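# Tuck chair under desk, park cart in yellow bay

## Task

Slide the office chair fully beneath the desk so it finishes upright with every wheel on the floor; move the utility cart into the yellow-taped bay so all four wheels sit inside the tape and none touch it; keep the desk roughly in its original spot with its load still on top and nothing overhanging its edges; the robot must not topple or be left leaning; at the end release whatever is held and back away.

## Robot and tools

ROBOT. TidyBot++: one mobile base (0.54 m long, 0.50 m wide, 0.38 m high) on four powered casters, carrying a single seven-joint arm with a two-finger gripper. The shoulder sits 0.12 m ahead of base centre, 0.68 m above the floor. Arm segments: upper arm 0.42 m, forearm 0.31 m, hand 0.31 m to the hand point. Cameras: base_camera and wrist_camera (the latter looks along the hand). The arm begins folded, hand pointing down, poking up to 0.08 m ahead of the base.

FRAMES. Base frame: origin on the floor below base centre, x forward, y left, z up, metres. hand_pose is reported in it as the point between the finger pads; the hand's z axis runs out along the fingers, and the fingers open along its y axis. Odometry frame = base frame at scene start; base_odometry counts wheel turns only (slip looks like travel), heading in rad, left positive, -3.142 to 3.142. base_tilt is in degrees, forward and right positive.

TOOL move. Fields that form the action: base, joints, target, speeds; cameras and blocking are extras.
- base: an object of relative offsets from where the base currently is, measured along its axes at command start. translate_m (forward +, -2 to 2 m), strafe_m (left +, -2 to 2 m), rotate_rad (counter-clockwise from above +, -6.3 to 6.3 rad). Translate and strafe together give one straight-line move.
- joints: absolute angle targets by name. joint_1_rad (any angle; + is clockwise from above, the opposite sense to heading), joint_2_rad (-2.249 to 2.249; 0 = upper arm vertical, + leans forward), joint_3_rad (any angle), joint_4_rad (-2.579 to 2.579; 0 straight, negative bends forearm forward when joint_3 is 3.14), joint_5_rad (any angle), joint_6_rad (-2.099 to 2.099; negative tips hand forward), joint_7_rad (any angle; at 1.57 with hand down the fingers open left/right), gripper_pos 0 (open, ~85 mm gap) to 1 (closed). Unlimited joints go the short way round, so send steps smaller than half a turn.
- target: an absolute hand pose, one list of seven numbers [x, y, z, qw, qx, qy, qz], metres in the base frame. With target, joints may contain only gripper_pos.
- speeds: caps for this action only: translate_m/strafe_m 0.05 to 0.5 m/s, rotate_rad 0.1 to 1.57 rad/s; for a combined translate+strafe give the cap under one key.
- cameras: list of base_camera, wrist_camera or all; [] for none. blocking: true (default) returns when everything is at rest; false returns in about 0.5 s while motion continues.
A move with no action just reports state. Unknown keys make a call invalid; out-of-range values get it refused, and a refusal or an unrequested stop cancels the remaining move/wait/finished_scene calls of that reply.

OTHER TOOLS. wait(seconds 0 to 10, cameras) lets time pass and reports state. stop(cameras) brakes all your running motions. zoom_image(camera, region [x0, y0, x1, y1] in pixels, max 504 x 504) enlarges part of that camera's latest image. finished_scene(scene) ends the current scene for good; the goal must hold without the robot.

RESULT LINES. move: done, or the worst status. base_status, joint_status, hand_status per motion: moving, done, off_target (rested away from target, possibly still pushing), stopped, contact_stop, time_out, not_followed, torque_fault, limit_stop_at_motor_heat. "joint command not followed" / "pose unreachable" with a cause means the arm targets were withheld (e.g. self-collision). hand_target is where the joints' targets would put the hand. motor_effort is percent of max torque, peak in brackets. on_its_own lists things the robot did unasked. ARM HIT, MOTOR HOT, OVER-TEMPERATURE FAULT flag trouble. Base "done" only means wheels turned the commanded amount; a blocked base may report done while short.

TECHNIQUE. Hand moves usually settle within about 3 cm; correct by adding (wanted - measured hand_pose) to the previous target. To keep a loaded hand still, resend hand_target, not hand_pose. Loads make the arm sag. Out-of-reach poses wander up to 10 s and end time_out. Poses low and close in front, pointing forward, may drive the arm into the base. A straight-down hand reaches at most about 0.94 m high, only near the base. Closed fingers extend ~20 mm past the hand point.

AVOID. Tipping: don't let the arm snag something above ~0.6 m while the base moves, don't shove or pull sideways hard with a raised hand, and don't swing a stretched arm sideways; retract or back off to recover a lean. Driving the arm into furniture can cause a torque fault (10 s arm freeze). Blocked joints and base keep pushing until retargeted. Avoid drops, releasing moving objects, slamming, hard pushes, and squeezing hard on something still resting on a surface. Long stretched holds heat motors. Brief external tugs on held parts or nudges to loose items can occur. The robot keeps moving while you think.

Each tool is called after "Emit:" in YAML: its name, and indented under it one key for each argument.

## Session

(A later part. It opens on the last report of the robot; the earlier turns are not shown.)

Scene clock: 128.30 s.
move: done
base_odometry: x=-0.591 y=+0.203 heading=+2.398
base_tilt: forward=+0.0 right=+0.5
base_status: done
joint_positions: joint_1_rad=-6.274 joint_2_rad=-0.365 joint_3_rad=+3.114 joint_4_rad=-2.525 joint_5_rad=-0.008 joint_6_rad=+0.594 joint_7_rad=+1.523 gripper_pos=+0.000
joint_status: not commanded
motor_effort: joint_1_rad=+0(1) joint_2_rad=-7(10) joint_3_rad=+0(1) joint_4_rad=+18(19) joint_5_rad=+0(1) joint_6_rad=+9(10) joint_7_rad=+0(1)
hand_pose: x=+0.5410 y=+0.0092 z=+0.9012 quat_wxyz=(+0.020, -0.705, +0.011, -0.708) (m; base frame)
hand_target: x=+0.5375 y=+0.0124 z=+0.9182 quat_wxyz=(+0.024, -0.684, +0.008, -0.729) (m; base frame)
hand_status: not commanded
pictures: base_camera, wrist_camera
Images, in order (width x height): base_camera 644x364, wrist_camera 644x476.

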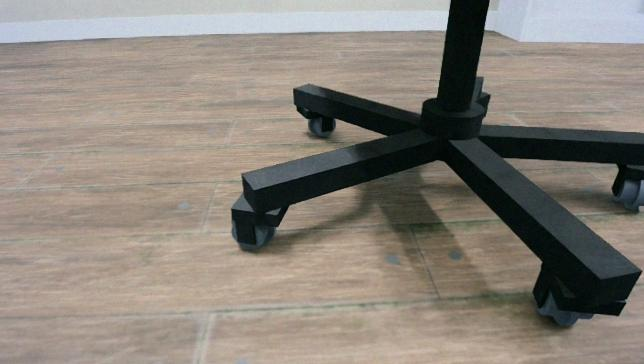

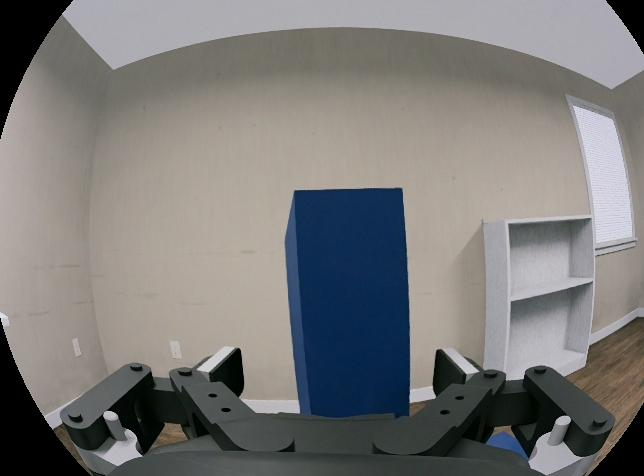

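Emit:
move:
  base: {"translate_m":0.065}
  speeds: {"translate_m":0.1}

Emit:
move:
  joints: {"gripper_pos":1}

Scene clock: 132.90 s.
move: done
base_odometry: x=-0.639 y=+0.248 heading=+2.398
base_tilt: forward=+0.0 right=+0.5
base_status: done
joint_positions: joint_1_rad=-6.285 joint_2_rad=-0.372 joint_3_rad=+3.109 joint_4_rad=-2.529 joint_5_rad=-0.008 joint_6_rad=+0.596 joint_7_rad=+1.523 gripper_pos=+0.000
joint_status: not commanded
motor_effort: joint_1_rad=+1(6) joint_2_rad=-6(8) joint_3_rad=+1(7) joint_4_rad=+18(23) joint_5_rad=+0(4) joint_6_rad=+9(10) joint_7_rad=+0(1)
hand_pose: x=+0.5386 y=+0.0159 z=+0.9026 quat_wxyz=(+0.025, -0.704, +0.005, -0.710) (m; base frame)
hand_target: x=+0.5375 y=+0.0124 z=+0.9182 quat_wxyz=(+0.024, -0.684, +0.008, -0.729) (m; base frame)
hand_status: not commanded
pictures: base_camera, wrist_camera
Images, in order (width x height): base_camera 644x364, wrist_camera 644x476.

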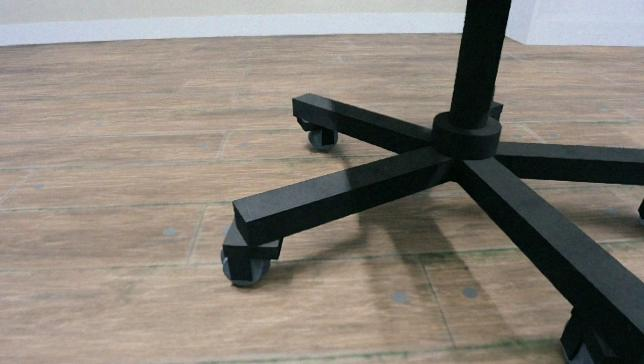

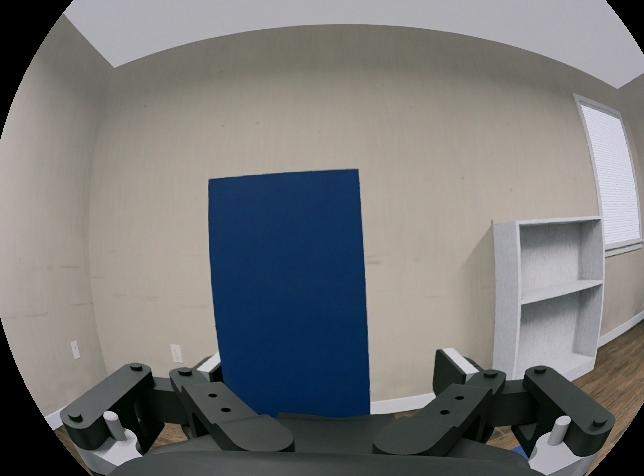

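Scene clock: 134.00 s.
move: off_target
base_odometry: x=-0.639 y=+0.248 heading=+2.398
base_tilt: forward=+0.0 right=+0.5
base_status: not commanded
joint_positions: joint_1_rad=-6.293 joint_2_rad=-0.374 joint_3_rad=+3.096 joint_4_rad=-2.530 joint_5_rad=+0.021 joint_6_rad=+0.597 joint_7_rad=+1.558 gripper_pos=+0.470
joint_status: gripper_pos off_target (ended at +0.470, target +1.000)
motor_effort: joint_1_rad=+2(5) joint_2_rad=-6(6) joint_3_rad=+4(7) joint_4_rad=+19(23) joint_5_rad=-6(11) joint_6_rad=+10(11) joint_7_rad=-5(14)
hand_pose: x=+0.5373 y=+0.0304 z=+0.9031 quat_wxyz=(+0.015, -0.702, -0.030, -0.711) (m; base frame)
hand_target: x=+0.5375 y=+0.0124 z=+0.9182 quat_wxyz=(+0.024, -0.684, +0.008, -0.729) (m; base frame)
hand_status: not commanded
pictures: base_camera, wrist_camera
Images, in order (width x height): base_camera 644x364, wrist_camera 644x476.

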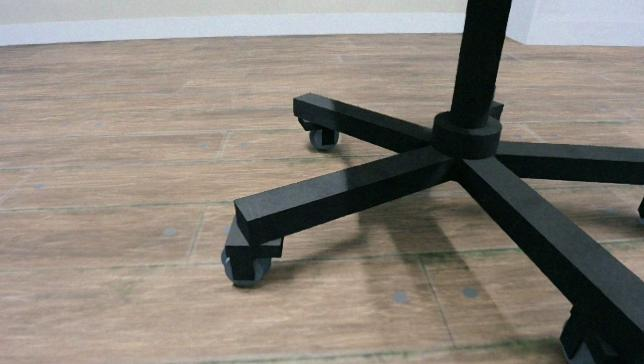

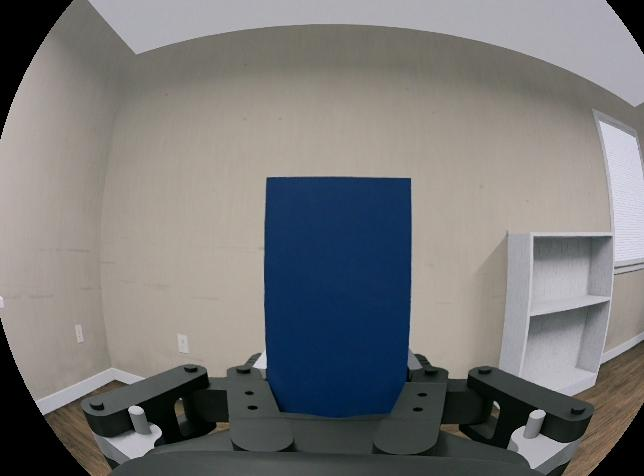

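Emit:
move:
  base: {"rotate_rad":-1.569}
  speeds: {"rotate_rad":0.25}

Emit:
move:
  base: {"strafe_m":0.85}
  speeds: {"strafe_m":0.15}

Emit:
move:
  base: {"rotate_rad":-1.57}
  speeds: {"rotate_rad":0.25}

Scene clock: 150.83 s.
move: done
base_odometry: x=-0.639 y=+0.248 heading=+0.831
base_tilt: forward=+0.0 right=+0.5
base_status: done
joint_positions: joint_1_rad=-6.296 joint_2_rad=-0.364 joint_3_rad=+3.094 joint_4_rad=-2.525 joint_5_rad=+0.026 joint_6_rad=+0.602 joint_7_rad=+1.537 gripper_pos=+0.520
joint_status: not commanded
on_its_own: gripper_pos moved +0.050 toward your old target +1.000
motor_effort: joint_1_rad=+1(15) joint_2_rad=-10(11) joint_3_rad=+3(17) joint_4_rad=+17(22) joint_5_rad=-7(12) joint_6_rad=+11(12) joint_7_rad=-6(7)
hand_pose: x=+0.5399 y=+0.0343 z=+0.9031 quat_wxyz=(+0.024, -0.703, -0.028, -0.711) (m; base frame)
hand_target: x=+0.5375 y=+0.0124 z=+0.9182 quat_wxyz=(+0.024, -0.684, +0.008, -0.729) (m; base frame)
hand_status: not commanded
pictures: base_camera, wrist_camera
Images, in order (width x height): base_camera 644x364, wrist_camera 644x476.

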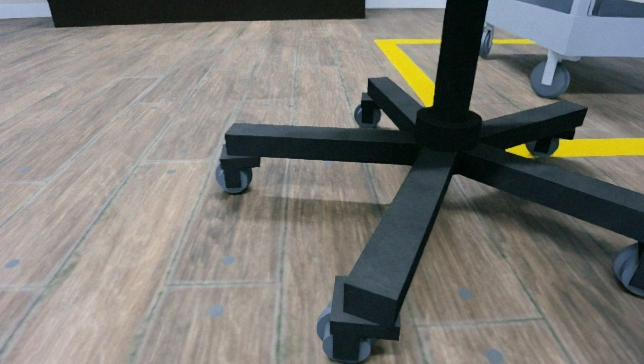

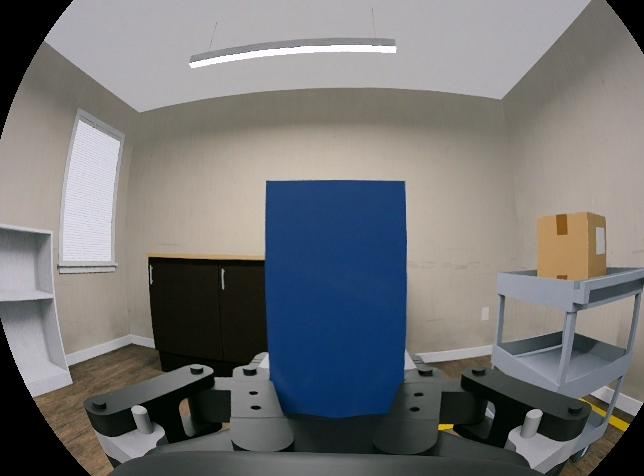

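Scene clock: 157.23 s.
move: done
base_odometry: x=-1.267 y=+0.821 heading=+0.830
base_tilt: forward=+0.0 right=+0.4
base_status: done
joint_positions: joint_1_rad=-6.256 joint_2_rad=-0.372 joint_3_rad=+3.141 joint_4_rad=-2.532 joint_5_rad=+0.014 joint_6_rad=+0.603 joint_7_rad=+1.558 gripper_pos=+0.536
joint_status: not commanded
motor_effort: joint_1_rad=-4(15) joint_2_rad=-4(12) joint_3_rad=-3(13) joint_4_rad=+20(22) joint_5_rad=+1(8) joint_6_rad=+10(12) joint_7_rad=-3(11)
hand_pose: x=+0.5387 y=-0.0074 z=+0.9033 quat_wxyz=(-0.006, -0.702, +0.007, -0.712) (m; base frame)
hand_target: x=+0.5375 y=+0.0124 z=+0.9182 quat_wxyz=(+0.024, -0.684, +0.008, -0.729) (m; base frame)
hand_status: not commanded
pictures: base_camera, wrist_camera
Images, in order (width x height): base_camera 644x364, wrist_camera 644x476.

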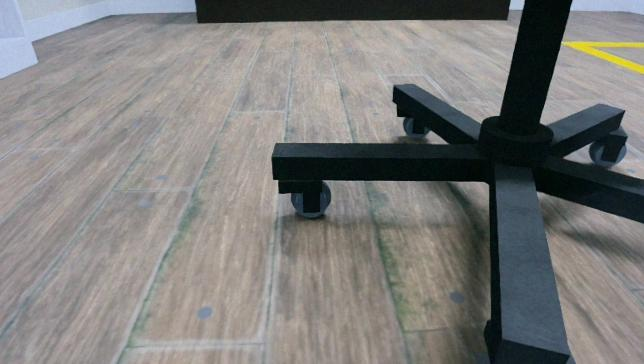

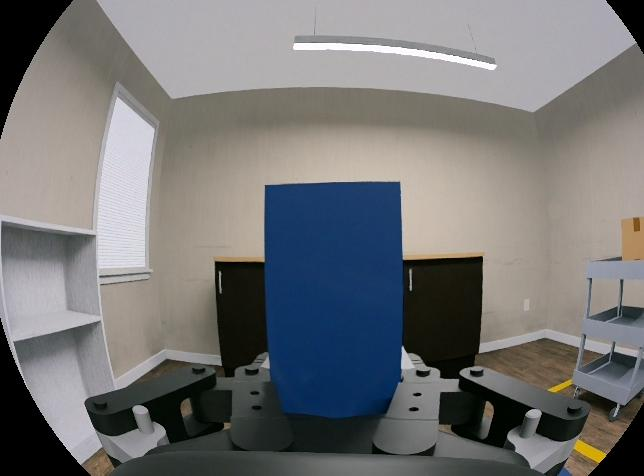

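Scene clock: 164.30 s.
move: done
base_odometry: x=-1.267 y=+0.821 heading=-0.738
base_tilt: forward=+0.1 right=+0.4
base_status: done
joint_positions: joint_1_rad=-6.296 joint_2_rad=-0.365 joint_3_rad=+3.093 joint_4_rad=-2.527 joint_5_rad=+0.024 joint_6_rad=+0.608 joint_7_rad=+1.540 gripper_pos=+0.552
joint_status: not commanded
motor_effort: joint_1_rad=+1(17) joint_2_rad=-11(11) joint_3_rad=+4(19) joint_4_rad=+19(20) joint_5_rad=-8(12) joint_6_rad=+12(13) joint_7_rad=-7(8)
hand_pose: x=+0.5393 y=+0.0343 z=+0.9041 quat_wxyz=(+0.024, -0.701, -0.028, -0.712) (m; base frame)
hand_target: x=+0.5375 y=+0.0124 z=+0.9182 quat_wxyz=(+0.024, -0.684, +0.008, -0.729) (m; base frame)
hand_status: not commanded
pictures: base_camera, wrist_camera
Images, in order (width x height): base_camera 644x364, wrist_camera 644x476.

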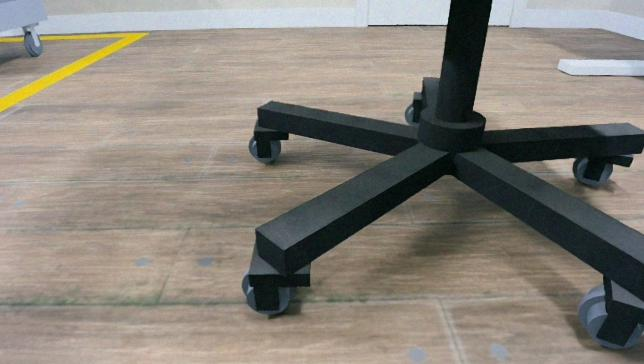

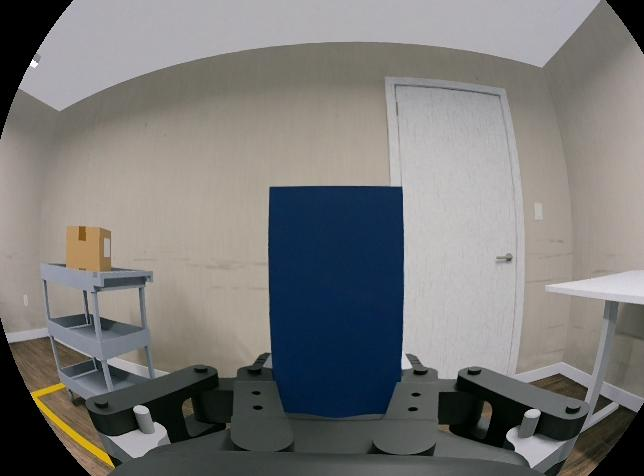

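Emit:
move:
  base: {"strafe_m":-0.48,"translate_m":-0.03}
  speeds: {"strafe_m":0.15}

Scene clock: 175.53 s.
move: done
base_odometry: x=-1.612 y=+0.486 heading=-0.739
base_tilt: forward=+0.0 right=+0.5
base_status: done
joint_positions: joint_1_rad=-6.306 joint_2_rad=-0.364 joint_3_rad=+3.082 joint_4_rad=-2.527 joint_5_rad=+0.025 joint_6_rad=+0.608 joint_7_rad=+1.536 gripper_pos=+0.554
joint_status: not commanded
motor_effort: joint_1_rad=+2(13) joint_2_rad=-10(10) joint_3_rad=+5(15) joint_4_rad=+18(22) joint_5_rad=-8(10) joint_6_rad=+11(12) joint_7_rad=-7(7)
hand_pose: x=+0.5386 y=+0.0435 z=+0.9041 quat_wxyz=(+0.031, -0.701, -0.035, -0.712) (m; base frame)
hand_target: x=+0.5375 y=+0.0124 z=+0.9182 quat_wxyz=(+0.024, -0.684, +0.008, -0.729) (m; base frame)
hand_status: not commanded
pictures: base_camera, wrist_camera
Images, in order (width x height): base_camera 644x364, wrist_camera 644x476.

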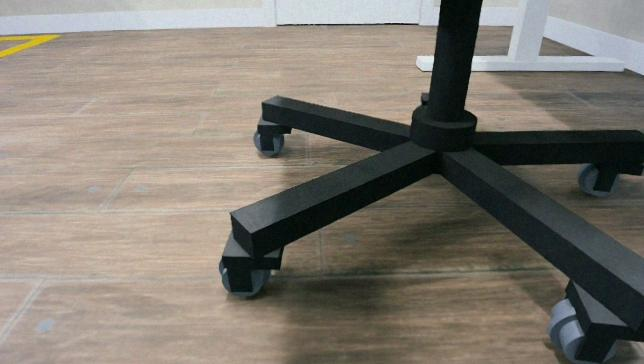

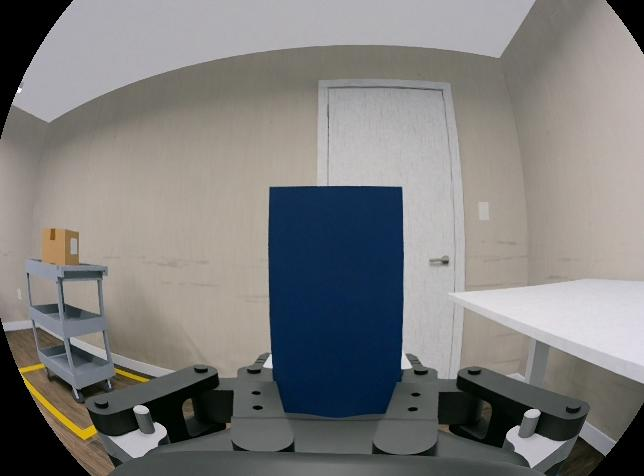

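Emit:
move:
  joints: {"gripper_pos":0}

Emit:
move:
  base: {"translate_m":-0.22}
  speeds: {"translate_m":0.2}

Emit:
move:
  base: {"strafe_m":0.88}

Emit:
move:
  base: {"translate_m":1.07,"rotate_rad":-1.57}
  joints: {"joint_6_rad":0.4}

Emit:
move:
  base: {"rotate_rad":3.14}
  joints: {"joint_1_rad":0.0,"joint_3_rad":3.12,"joint_5_rad":0,"gripper_pos":1}

Scene clock: 187.47 s.
move: done
base_odometry: x=-1.612 y=+0.486 heading=-0.739
base_tilt: forward=+0.0 right=+0.4
base_status: not commanded
joint_positions: joint_1_rad=-6.294 joint_2_rad=-0.365 joint_3_rad=+3.104 joint_4_rad=-2.527 joint_5_rad=-0.002 joint_6_rad=+0.608 joint_7_rad=+1.518 gripper_pos=+0.000
joint_status: all done
motor_effort: joint_1_rad=+0(2) joint_2_rad=-7(10) joint_3_rad=+0(5) joint_4_rad=+18(20) joint_5_rad=+1(9) joint_6_rad=+10(11) joint_7_rad=+0(7)
hand_pose: x=+0.5402 y=+0.0235 z=+0.9048 quat_wxyz=(+0.031, -0.701, -0.002, -0.712) (m; base frame)
hand_target: x=+0.5375 y=+0.0124 z=+0.9182 quat_wxyz=(+0.024, -0.684, +0.008, -0.729) (m; base frame)
hand_status: not commanded
pictures: base_camera, wrist_camera
Images, in order (width x height): base_camera 644x364, wrist_camera 644x476.

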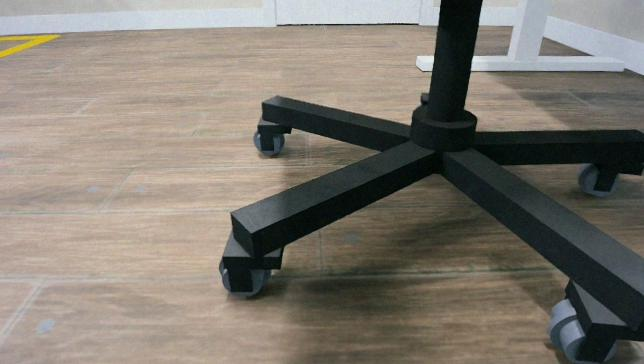

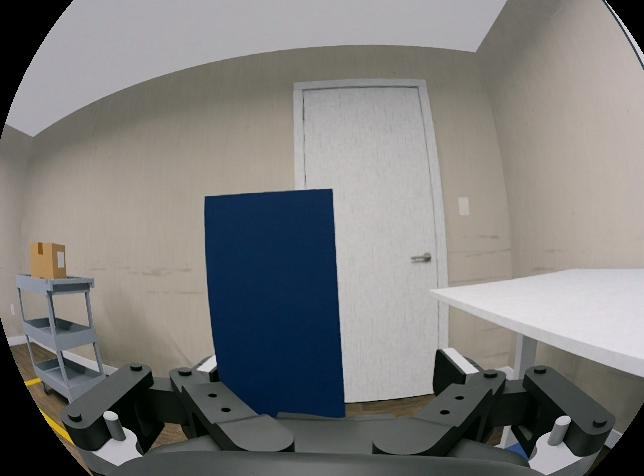

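Scene clock: 189.23 s.
move: done
base_odometry: x=-1.775 y=+0.634 heading=-0.739
base_tilt: forward=+0.0 right=+0.5
base_status: done
joint_positions: joint_1_rad=-6.294 joint_2_rad=-0.370 joint_3_rad=+3.104 joint_4_rad=-2.527 joint_5_rad=-0.002 joint_6_rad=+0.608 joint_7_rad=+1.518 gripper_pos=+0.000
joint_status: not commanded
motor_effort: joint_1_rad=+0(1) joint_2_rad=-6(11) joint_3_rad=+1(1) joint_4_rad=+19(20) joint_5_rad=+0(1) joint_6_rad=+9(10) joint_7_rad=+0(1)
hand_pose: x=+0.5391 y=+0.0233 z=+0.9068 quat_wxyz=(+0.031, -0.699, -0.001, -0.714) (m; base frame)
hand_target: x=+0.5375 y=+0.0124 z=+0.9182 quat_wxyz=(+0.024, -0.684, +0.008, -0.729) (m; base frame)
hand_status: not commanded
pictures: base_camera, wrist_camera
Images, in order (width x height): base_camera 644x364, wrist_camera 644x476.

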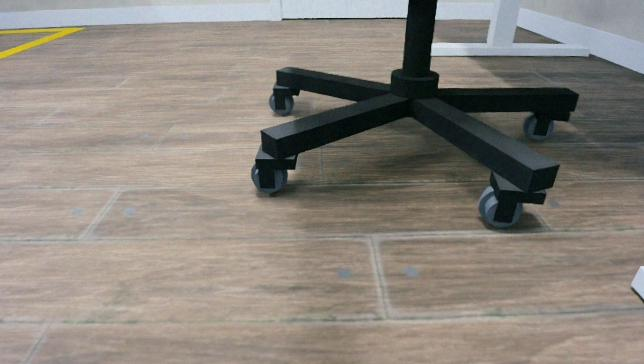

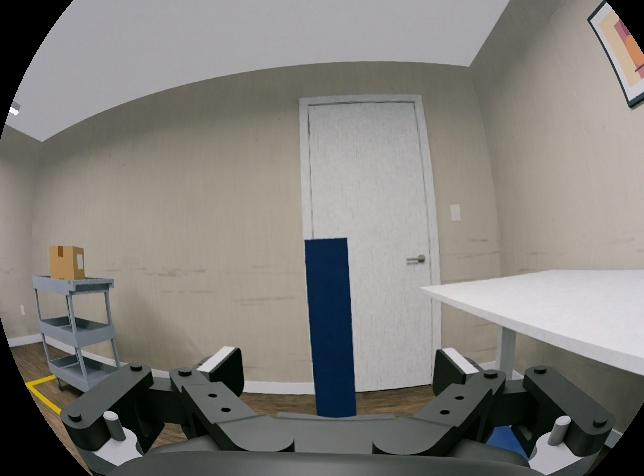

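Scene clock: 191.90 s.
move: done
base_odometry: x=-1.182 y=+1.285 heading=-0.739
base_tilt: forward=+0.0 right=+0.5
base_status: done
joint_positions: joint_1_rad=-6.293 joint_2_rad=-0.370 joint_3_rad=+3.109 joint_4_rad=-2.527 joint_5_rad=-0.002 joint_6_rad=+0.608 joint_7_rad=+1.518 gripper_pos=+0.000
joint_status: not commanded
motor_effort: joint_1_rad=+0(1) joint_2_rad=-7(8) joint_3_rad=+0(2) joint_4_rad=+19(19) joint_5_rad=+0(1) joint_6_rad=+10(10) joint_7_rad=+0(1)
hand_pose: x=+0.5392 y=+0.0207 z=+0.9069 quat_wxyz=(+0.029, -0.699, +0.001, -0.714) (m; base frame)
hand_target: x=+0.5375 y=+0.0124 z=+0.9182 quat_wxyz=(+0.024, -0.684, +0.008, -0.729) (m; base frame)
hand_status: not commanded
pictures: base_camera, wrist_camera
Images, in order (width x height): base_camera 644x364, wrist_camera 644x476.

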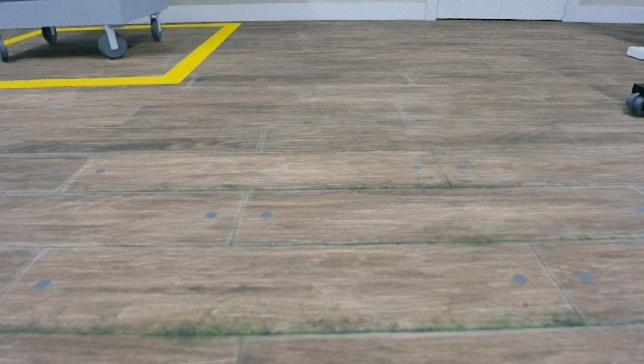

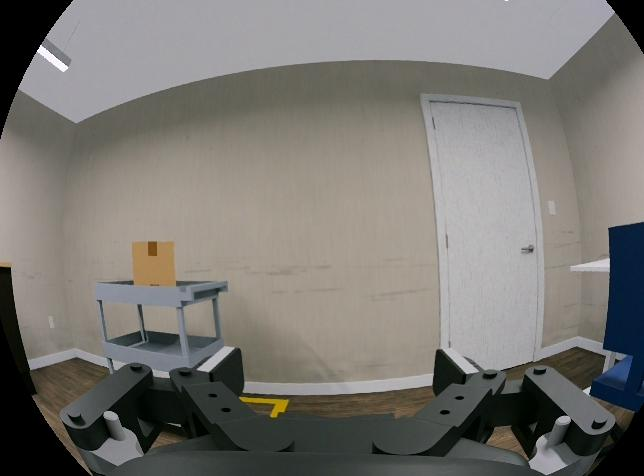

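Scene clock: 195.43 s.
move: done
base_odometry: x=-0.391 y=+0.564 heading=-2.309
base_tilt: forward=+0.0 right=+0.5
base_status: done
joint_positions: joint_1_rad=-6.292 joint_2_rad=-0.374 joint_3_rad=+3.109 joint_4_rad=-2.533 joint_5_rad=-0.002 joint_6_rad=+0.406 joint_7_rad=+1.518 gripper_pos=+0.000
joint_status: all done
motor_effort: joint_1_rad=+0(1) joint_2_rad=-6(8) joint_3_rad=+0(3) joint_4_rad=+18(21) joint_5_rad=-1(1) joint_6_rad=+9(11) joint_7_rad=+0(1)
hand_pose: x=+0.5323 y=+0.0192 z=+0.8423 quat_wxyz=(+0.025, -0.769, +0.002, -0.639) (m; base frame)
hand_target: x=+0.5323 y=+0.0121 z=+0.8377 quat_wxyz=(+0.020, -0.772, +0.010, -0.635) (m; base frame)
hand_status: not commanded
pictures: base_camera, wrist_camera
Images, in order (width x height): base_camera 644x364, wrist_camera 644x476.

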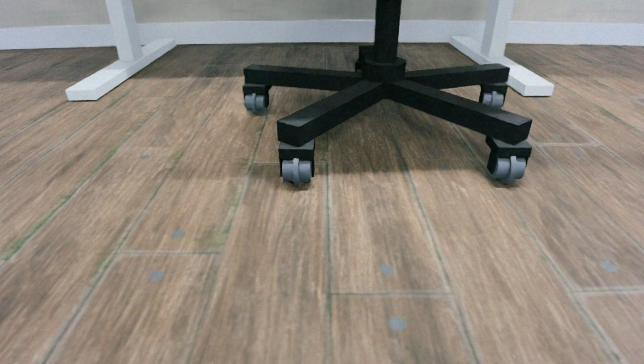

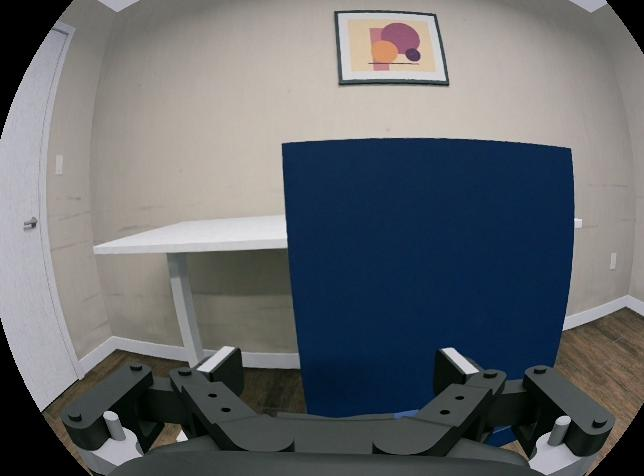

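Scene clock: 198.73 s.
move: done
base_odometry: x=-0.391 y=+0.564 heading=+0.830
base_tilt: forward=+0.0 right=+0.5
base_status: done
joint_positions: joint_1_rad=-6.291 joint_2_rad=-0.374 joint_3_rad=+3.115 joint_4_rad=-2.533 joint_5_rad=-0.002 joint_6_rad=+0.406 joint_7_rad=+1.518 gripper_pos=+0.999
joint_status: all done
motor_effort: joint_1_rad=+0(1) joint_2_rad=-6(7) joint_3_rad=+0(1) joint_4_rad=+19(19) joint_5_rad=+0(1) joint_6_rad=+10(10) joint_7_rad=+0(1)
hand_pose: x=+0.5325 y=+0.0159 z=+0.8424 quat_wxyz=(+0.024, -0.769, +0.006, -0.639) (m; base frame)
hand_target: x=+0.5323 y=+0.0109 z=+0.8377 quat_wxyz=(+0.019, -0.772, +0.008, -0.635) (m; base frame)
hand_status: not commanded
pictures: base_camera, wrist_camera
Images, in order (width x height): base_camera 644x364, wrist_camera 644x476.

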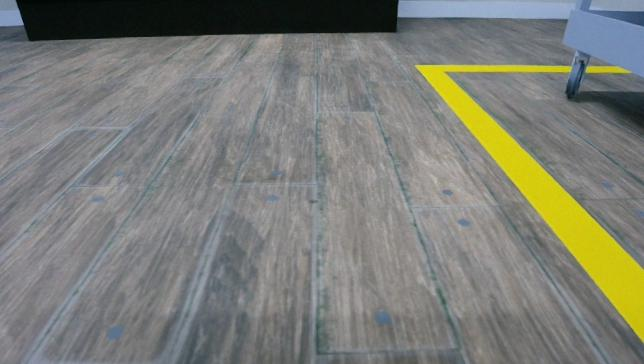

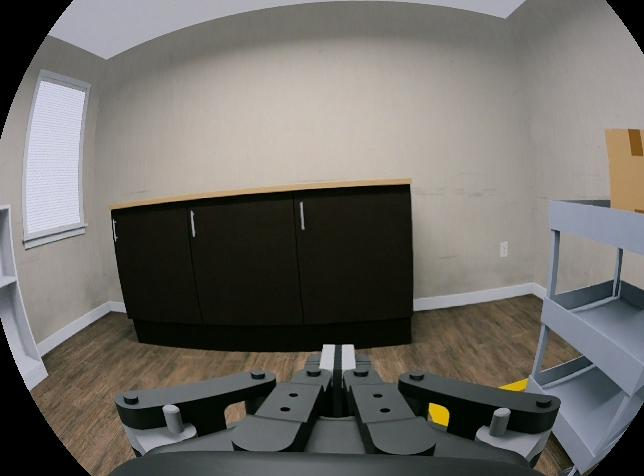

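Emit:
move:
  base: {"rotate_rad":3.14}

Emit:
move:
  base: {"strafe_m":-0.15}

Emit:
move:
  base: {"translate_m":0.6}
  speeds: {"translate_m":0.12}

Scene clock: 209.83 s.
move: done
base_odometry: x=-0.391 y=+0.564 heading=-2.313
base_tilt: forward=+0.0 right=+0.5
base_status: done
joint_positions: joint_1_rad=-6.290 joint_2_rad=-0.374 joint_3_rad=+3.116 joint_4_rad=-2.533 joint_5_rad=-0.002 joint_6_rad=+0.406 joint_7_rad=+1.518 gripper_pos=+0.999
joint_status: not commanded
motor_effort: joint_1_rad=+0(1) joint_2_rad=-6(7) joint_3_rad=+0(1) joint_4_rad=+18(19) joint_5_rad=+0(1) joint_6_rad=+10(10) joint_7_rad=+0(1)
hand_pose: x=+0.5325 y=+0.0152 z=+0.8424 quat_wxyz=(+0.023, -0.769, +0.007, -0.639) (m; base frame)
hand_target: x=+0.5323 y=+0.0109 z=+0.8377 quat_wxyz=(+0.019, -0.772, +0.008, -0.635) (m; base frame)
hand_status: not commanded
pictures: base_camera, wrist_camera
Images, in order (width x height): base_camera 644x364, wrist_camera 644x476.

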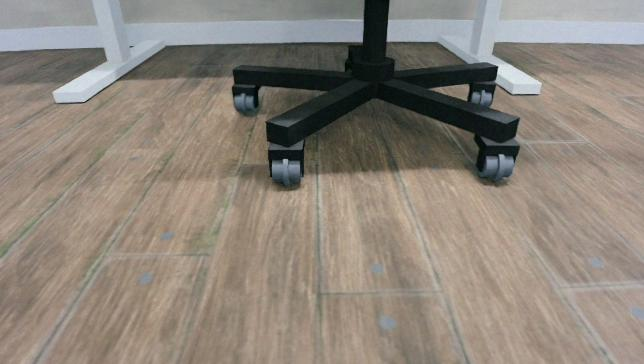

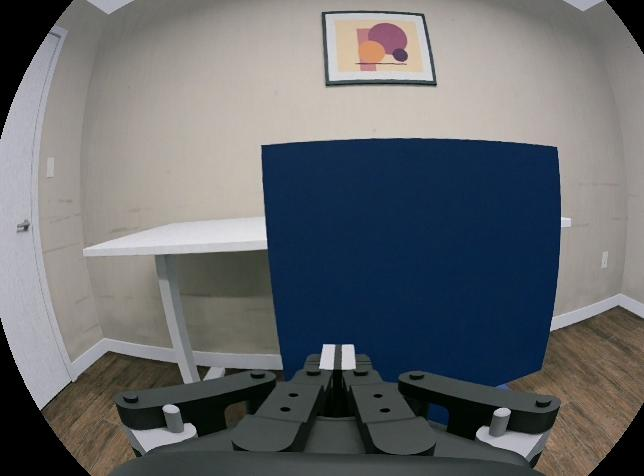

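Scene clock: 211.13 s.
move: done
base_odometry: x=-0.502 y=+0.666 heading=-2.312
base_tilt: forward=+0.0 right=+0.5
base_status: done
joint_positions: joint_1_rad=-6.289 joint_2_rad=-0.374 joint_3_rad=+3.121 joint_4_rad=-2.533 joint_5_rad=-0.002 joint_6_rad=+0.406 joint_7_rad=+1.518 gripper_pos=+0.999
joint_status: not commanded
motor_effort: joint_1_rad=+0(1) joint_2_rad=-6(7) joint_3_rad=+1(2) joint_4_rad=+19(19) joint_5_rad=+0(1) joint_6_rad=+9(10) joint_7_rad=+0(1)
hand_pose: x=+0.5326 y=+0.0128 z=+0.8425 quat_wxyz=(+0.022, -0.768, +0.009, -0.639) (m; base frame)
hand_target: x=+0.5323 y=+0.0109 z=+0.8377 quat_wxyz=(+0.019, -0.772, +0.008, -0.635) (m; base frame)
hand_status: not commanded
pictures: base_camera, wrist_camera
Images, in order (width x height): base_camera 644x364, wrist_camera 644x476.

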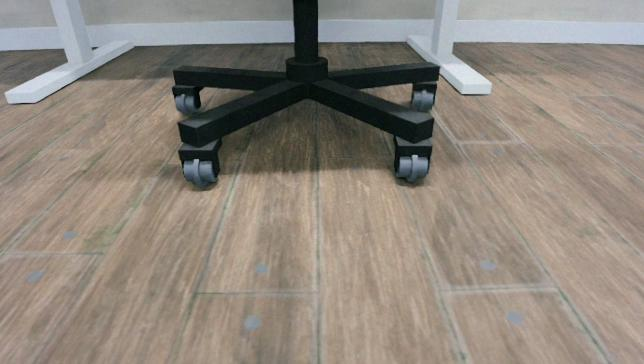

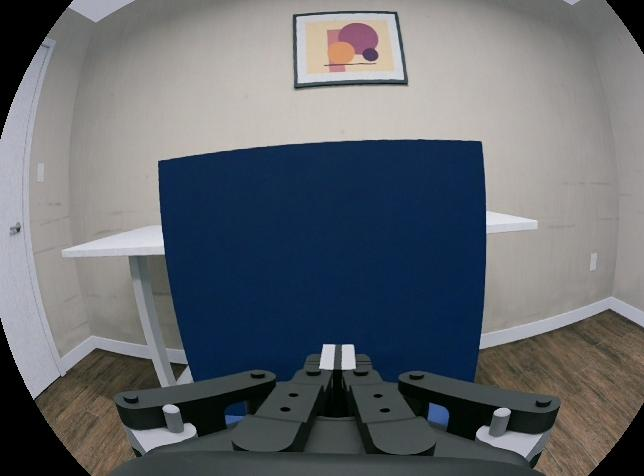

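Scene clock: 216.67 s.
move: done
base_odometry: x=-0.907 y=+0.223 heading=-2.312
base_tilt: forward=+0.1 right=+0.4
base_status: done
joint_positions: joint_1_rad=-6.287 joint_2_rad=-0.375 joint_3_rad=+3.121 joint_4_rad=-2.535 joint_5_rad=-0.002 joint_6_rad=+0.405 joint_7_rad=+1.518 gripper_pos=+0.999
joint_status: not commanded
motor_effort: joint_1_rad=+0(3) joint_2_rad=-6(8) joint_3_rad=+0(2) joint_4_rad=+18(26) joint_5_rad=+0(2) joint_6_rad=+9(11) joint_7_rad=-1(1)
hand_pose: x=+0.5319 y=+0.0118 z=+0.8415 quat_wxyz=(+0.022, -0.769, +0.010, -0.639) (m; base frame)
hand_target: x=+0.5323 y=+0.0109 z=+0.8377 quat_wxyz=(+0.019, -0.772, +0.008, -0.635) (m; base frame)
hand_status: not commanded
pictures: base_camera, wrist_camera
Images, in order (width x height): base_camera 644x364, wrist_camera 644x476.

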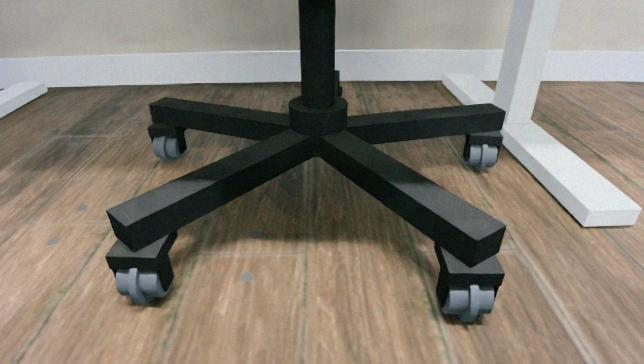

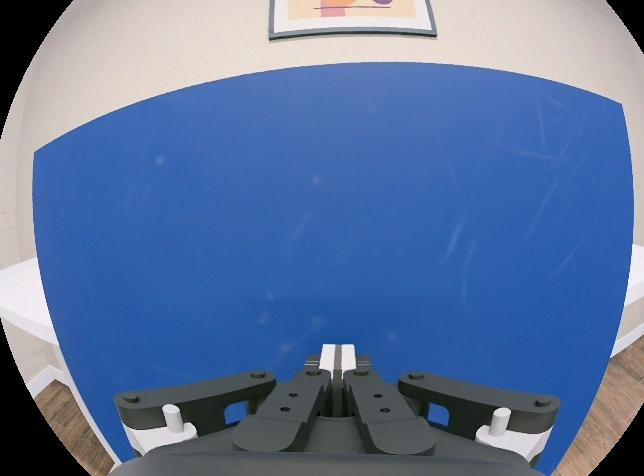

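Emit:
move:
  base: {"translate_m":0.14}
  speeds: {"translate_m":0.08}

Scene clock: 224.03 s.
move: time_out
base_odometry: x=-0.999 y=+0.123 heading=-2.314
base_tilt: forward=+0.0 right=+0.5
base_status: translate_m time_out (by the wheels' count: +0.137 of +0.140)
joint_positions: joint_1_rad=-6.274 joint_2_rad=-0.515 joint_3_rad=+3.126 joint_4_rad=-2.632 joint_5_rad=-0.002 joint_6_rad=+0.404 joint_7_rad=+1.518 gripper_pos=+0.999
joint_status: not commanded
motor_effort: joint_1_rad=-3(5) joint_2_rad=+26(31) joint_3_rad=-1(4) joint_4_rad=+39(43) joint_5_rad=+2(3) joint_6_rad=+12(13) joint_7_rad=+0(1)
hand_pose: x=+0.4883 y=+0.0041 z=+0.8402 quat_wxyz=(+0.016, -0.756, +0.017, -0.655) (m; base frame)
hand_target: x=+0.5323 y=+0.0109 z=+0.8377 quat_wxyz=(+0.019, -0.772, +0.008, -0.635) (m; base frame)
hand_status: not commanded
pictures: base_camera, wrist_camera
Images, in order (width x height): base_camera 644x364, wrist_camera 644x476.

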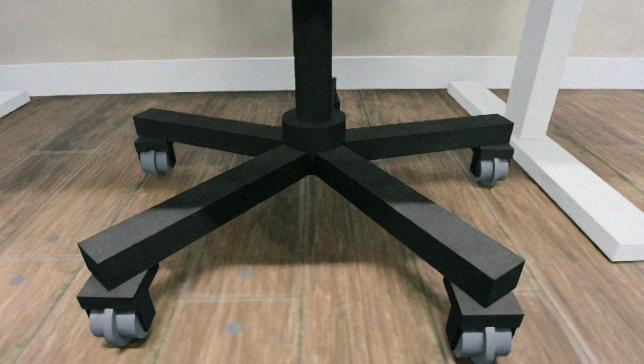

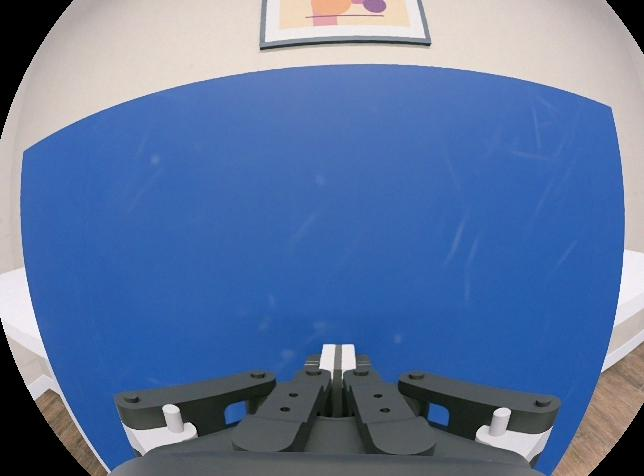

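Backrest met the desk edge. Back off and check.

Emit:
move:
  base: {"translate_m":-0.5}
  speeds: {"translate_m":0.25}

Emit:
move:
  base: {"strafe_m":0.7,"rotate_rad":-0.5}

Scene clock: 228.77 s.
move: done
base_odometry: x=-0.661 y=+0.491 heading=-2.313
base_tilt: forward=+0.0 right=+0.5
base_status: done
joint_positions: joint_1_rad=-6.275 joint_2_rad=-0.367 joint_3_rad=+3.126 joint_4_rad=-2.522 joint_5_rad=-0.002 joint_6_rad=+0.404 joint_7_rad=+1.518 gripper_pos=+0.999
joint_status: not commanded
motor_effort: joint_1_rad=+0(2) joint_2_rad=-6(27) joint_3_rad=+1(1) joint_4_rad=+19(37) joint_5_rad=+1(1) joint_6_rad=+10(12) joint_7_rad=+0(1)
hand_pose: x=+0.5363 y=+0.0050 z=+0.8452 quat_wxyz=(+0.017, -0.768, +0.017, -0.640) (m; base frame)
hand_target: x=+0.5323 y=+0.0109 z=+0.8377 quat_wxyz=(+0.019, -0.772, +0.008, -0.635) (m; base frame)
hand_status: not commanded
pictures: base_camera, wrist_camera
Images, in order (width x height): base_camera 644x364, wrist_camera 644x476.

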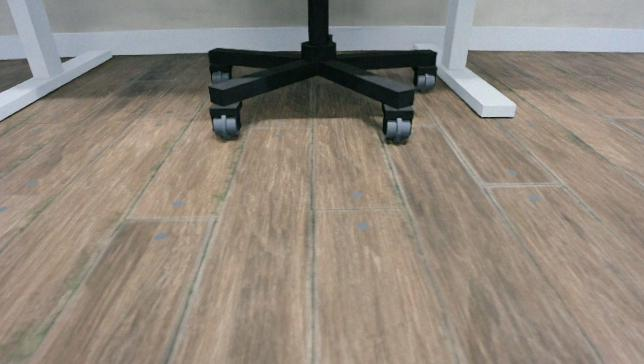

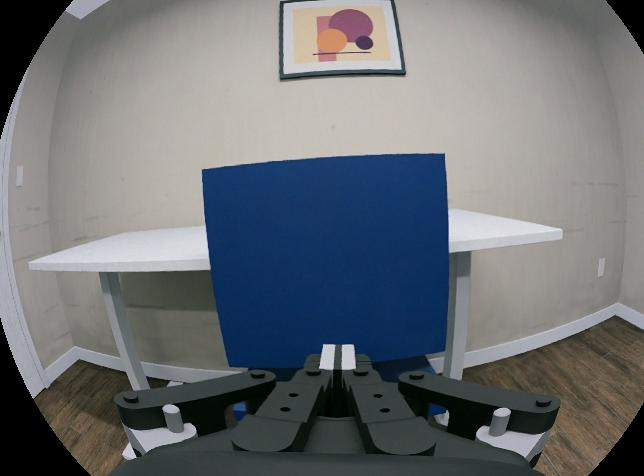

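Scene clock: 231.33 s.
move: done
base_odometry: x=-0.145 y=+0.017 heading=-2.814
base_tilt: forward=+0.0 right=+0.4
base_status: done
joint_positions: joint_1_rad=-6.276 joint_2_rad=-0.369 joint_3_rad=+3.121 joint_4_rad=-2.522 joint_5_rad=-0.002 joint_6_rad=+0.404 joint_7_rad=+1.518 gripper_pos=+0.999
joint_status: not commanded
motor_effort: joint_1_rad=+0(1) joint_2_rad=-6(8) joint_3_rad=+0(2) joint_4_rad=+18(20) joint_5_rad=-1(1) joint_6_rad=+10(10) joint_7_rad=+0(1)
hand_pose: x=+0.5359 y=+0.0074 z=+0.8458 quat_wxyz=(+0.018, -0.767, +0.014, -0.641) (m; base frame)
hand_target: x=+0.5323 y=+0.0109 z=+0.8377 quat_wxyz=(+0.019, -0.772, +0.008, -0.635) (m; base frame)
hand_status: not commanded
pictures: base_camera, wrist_camera
Images, in order (width x height): base_camera 644x364, wrist_camera 644x476.

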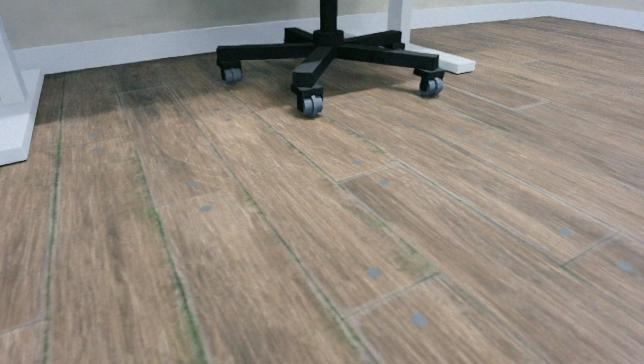

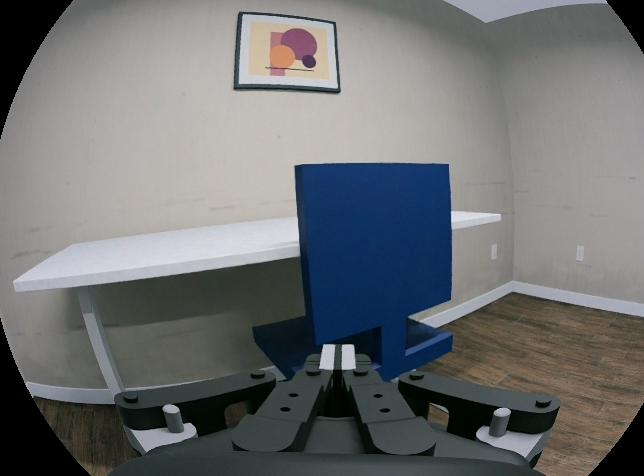

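Emit:
finished_scene:
  scene: 2

The scene is finished: the task was done.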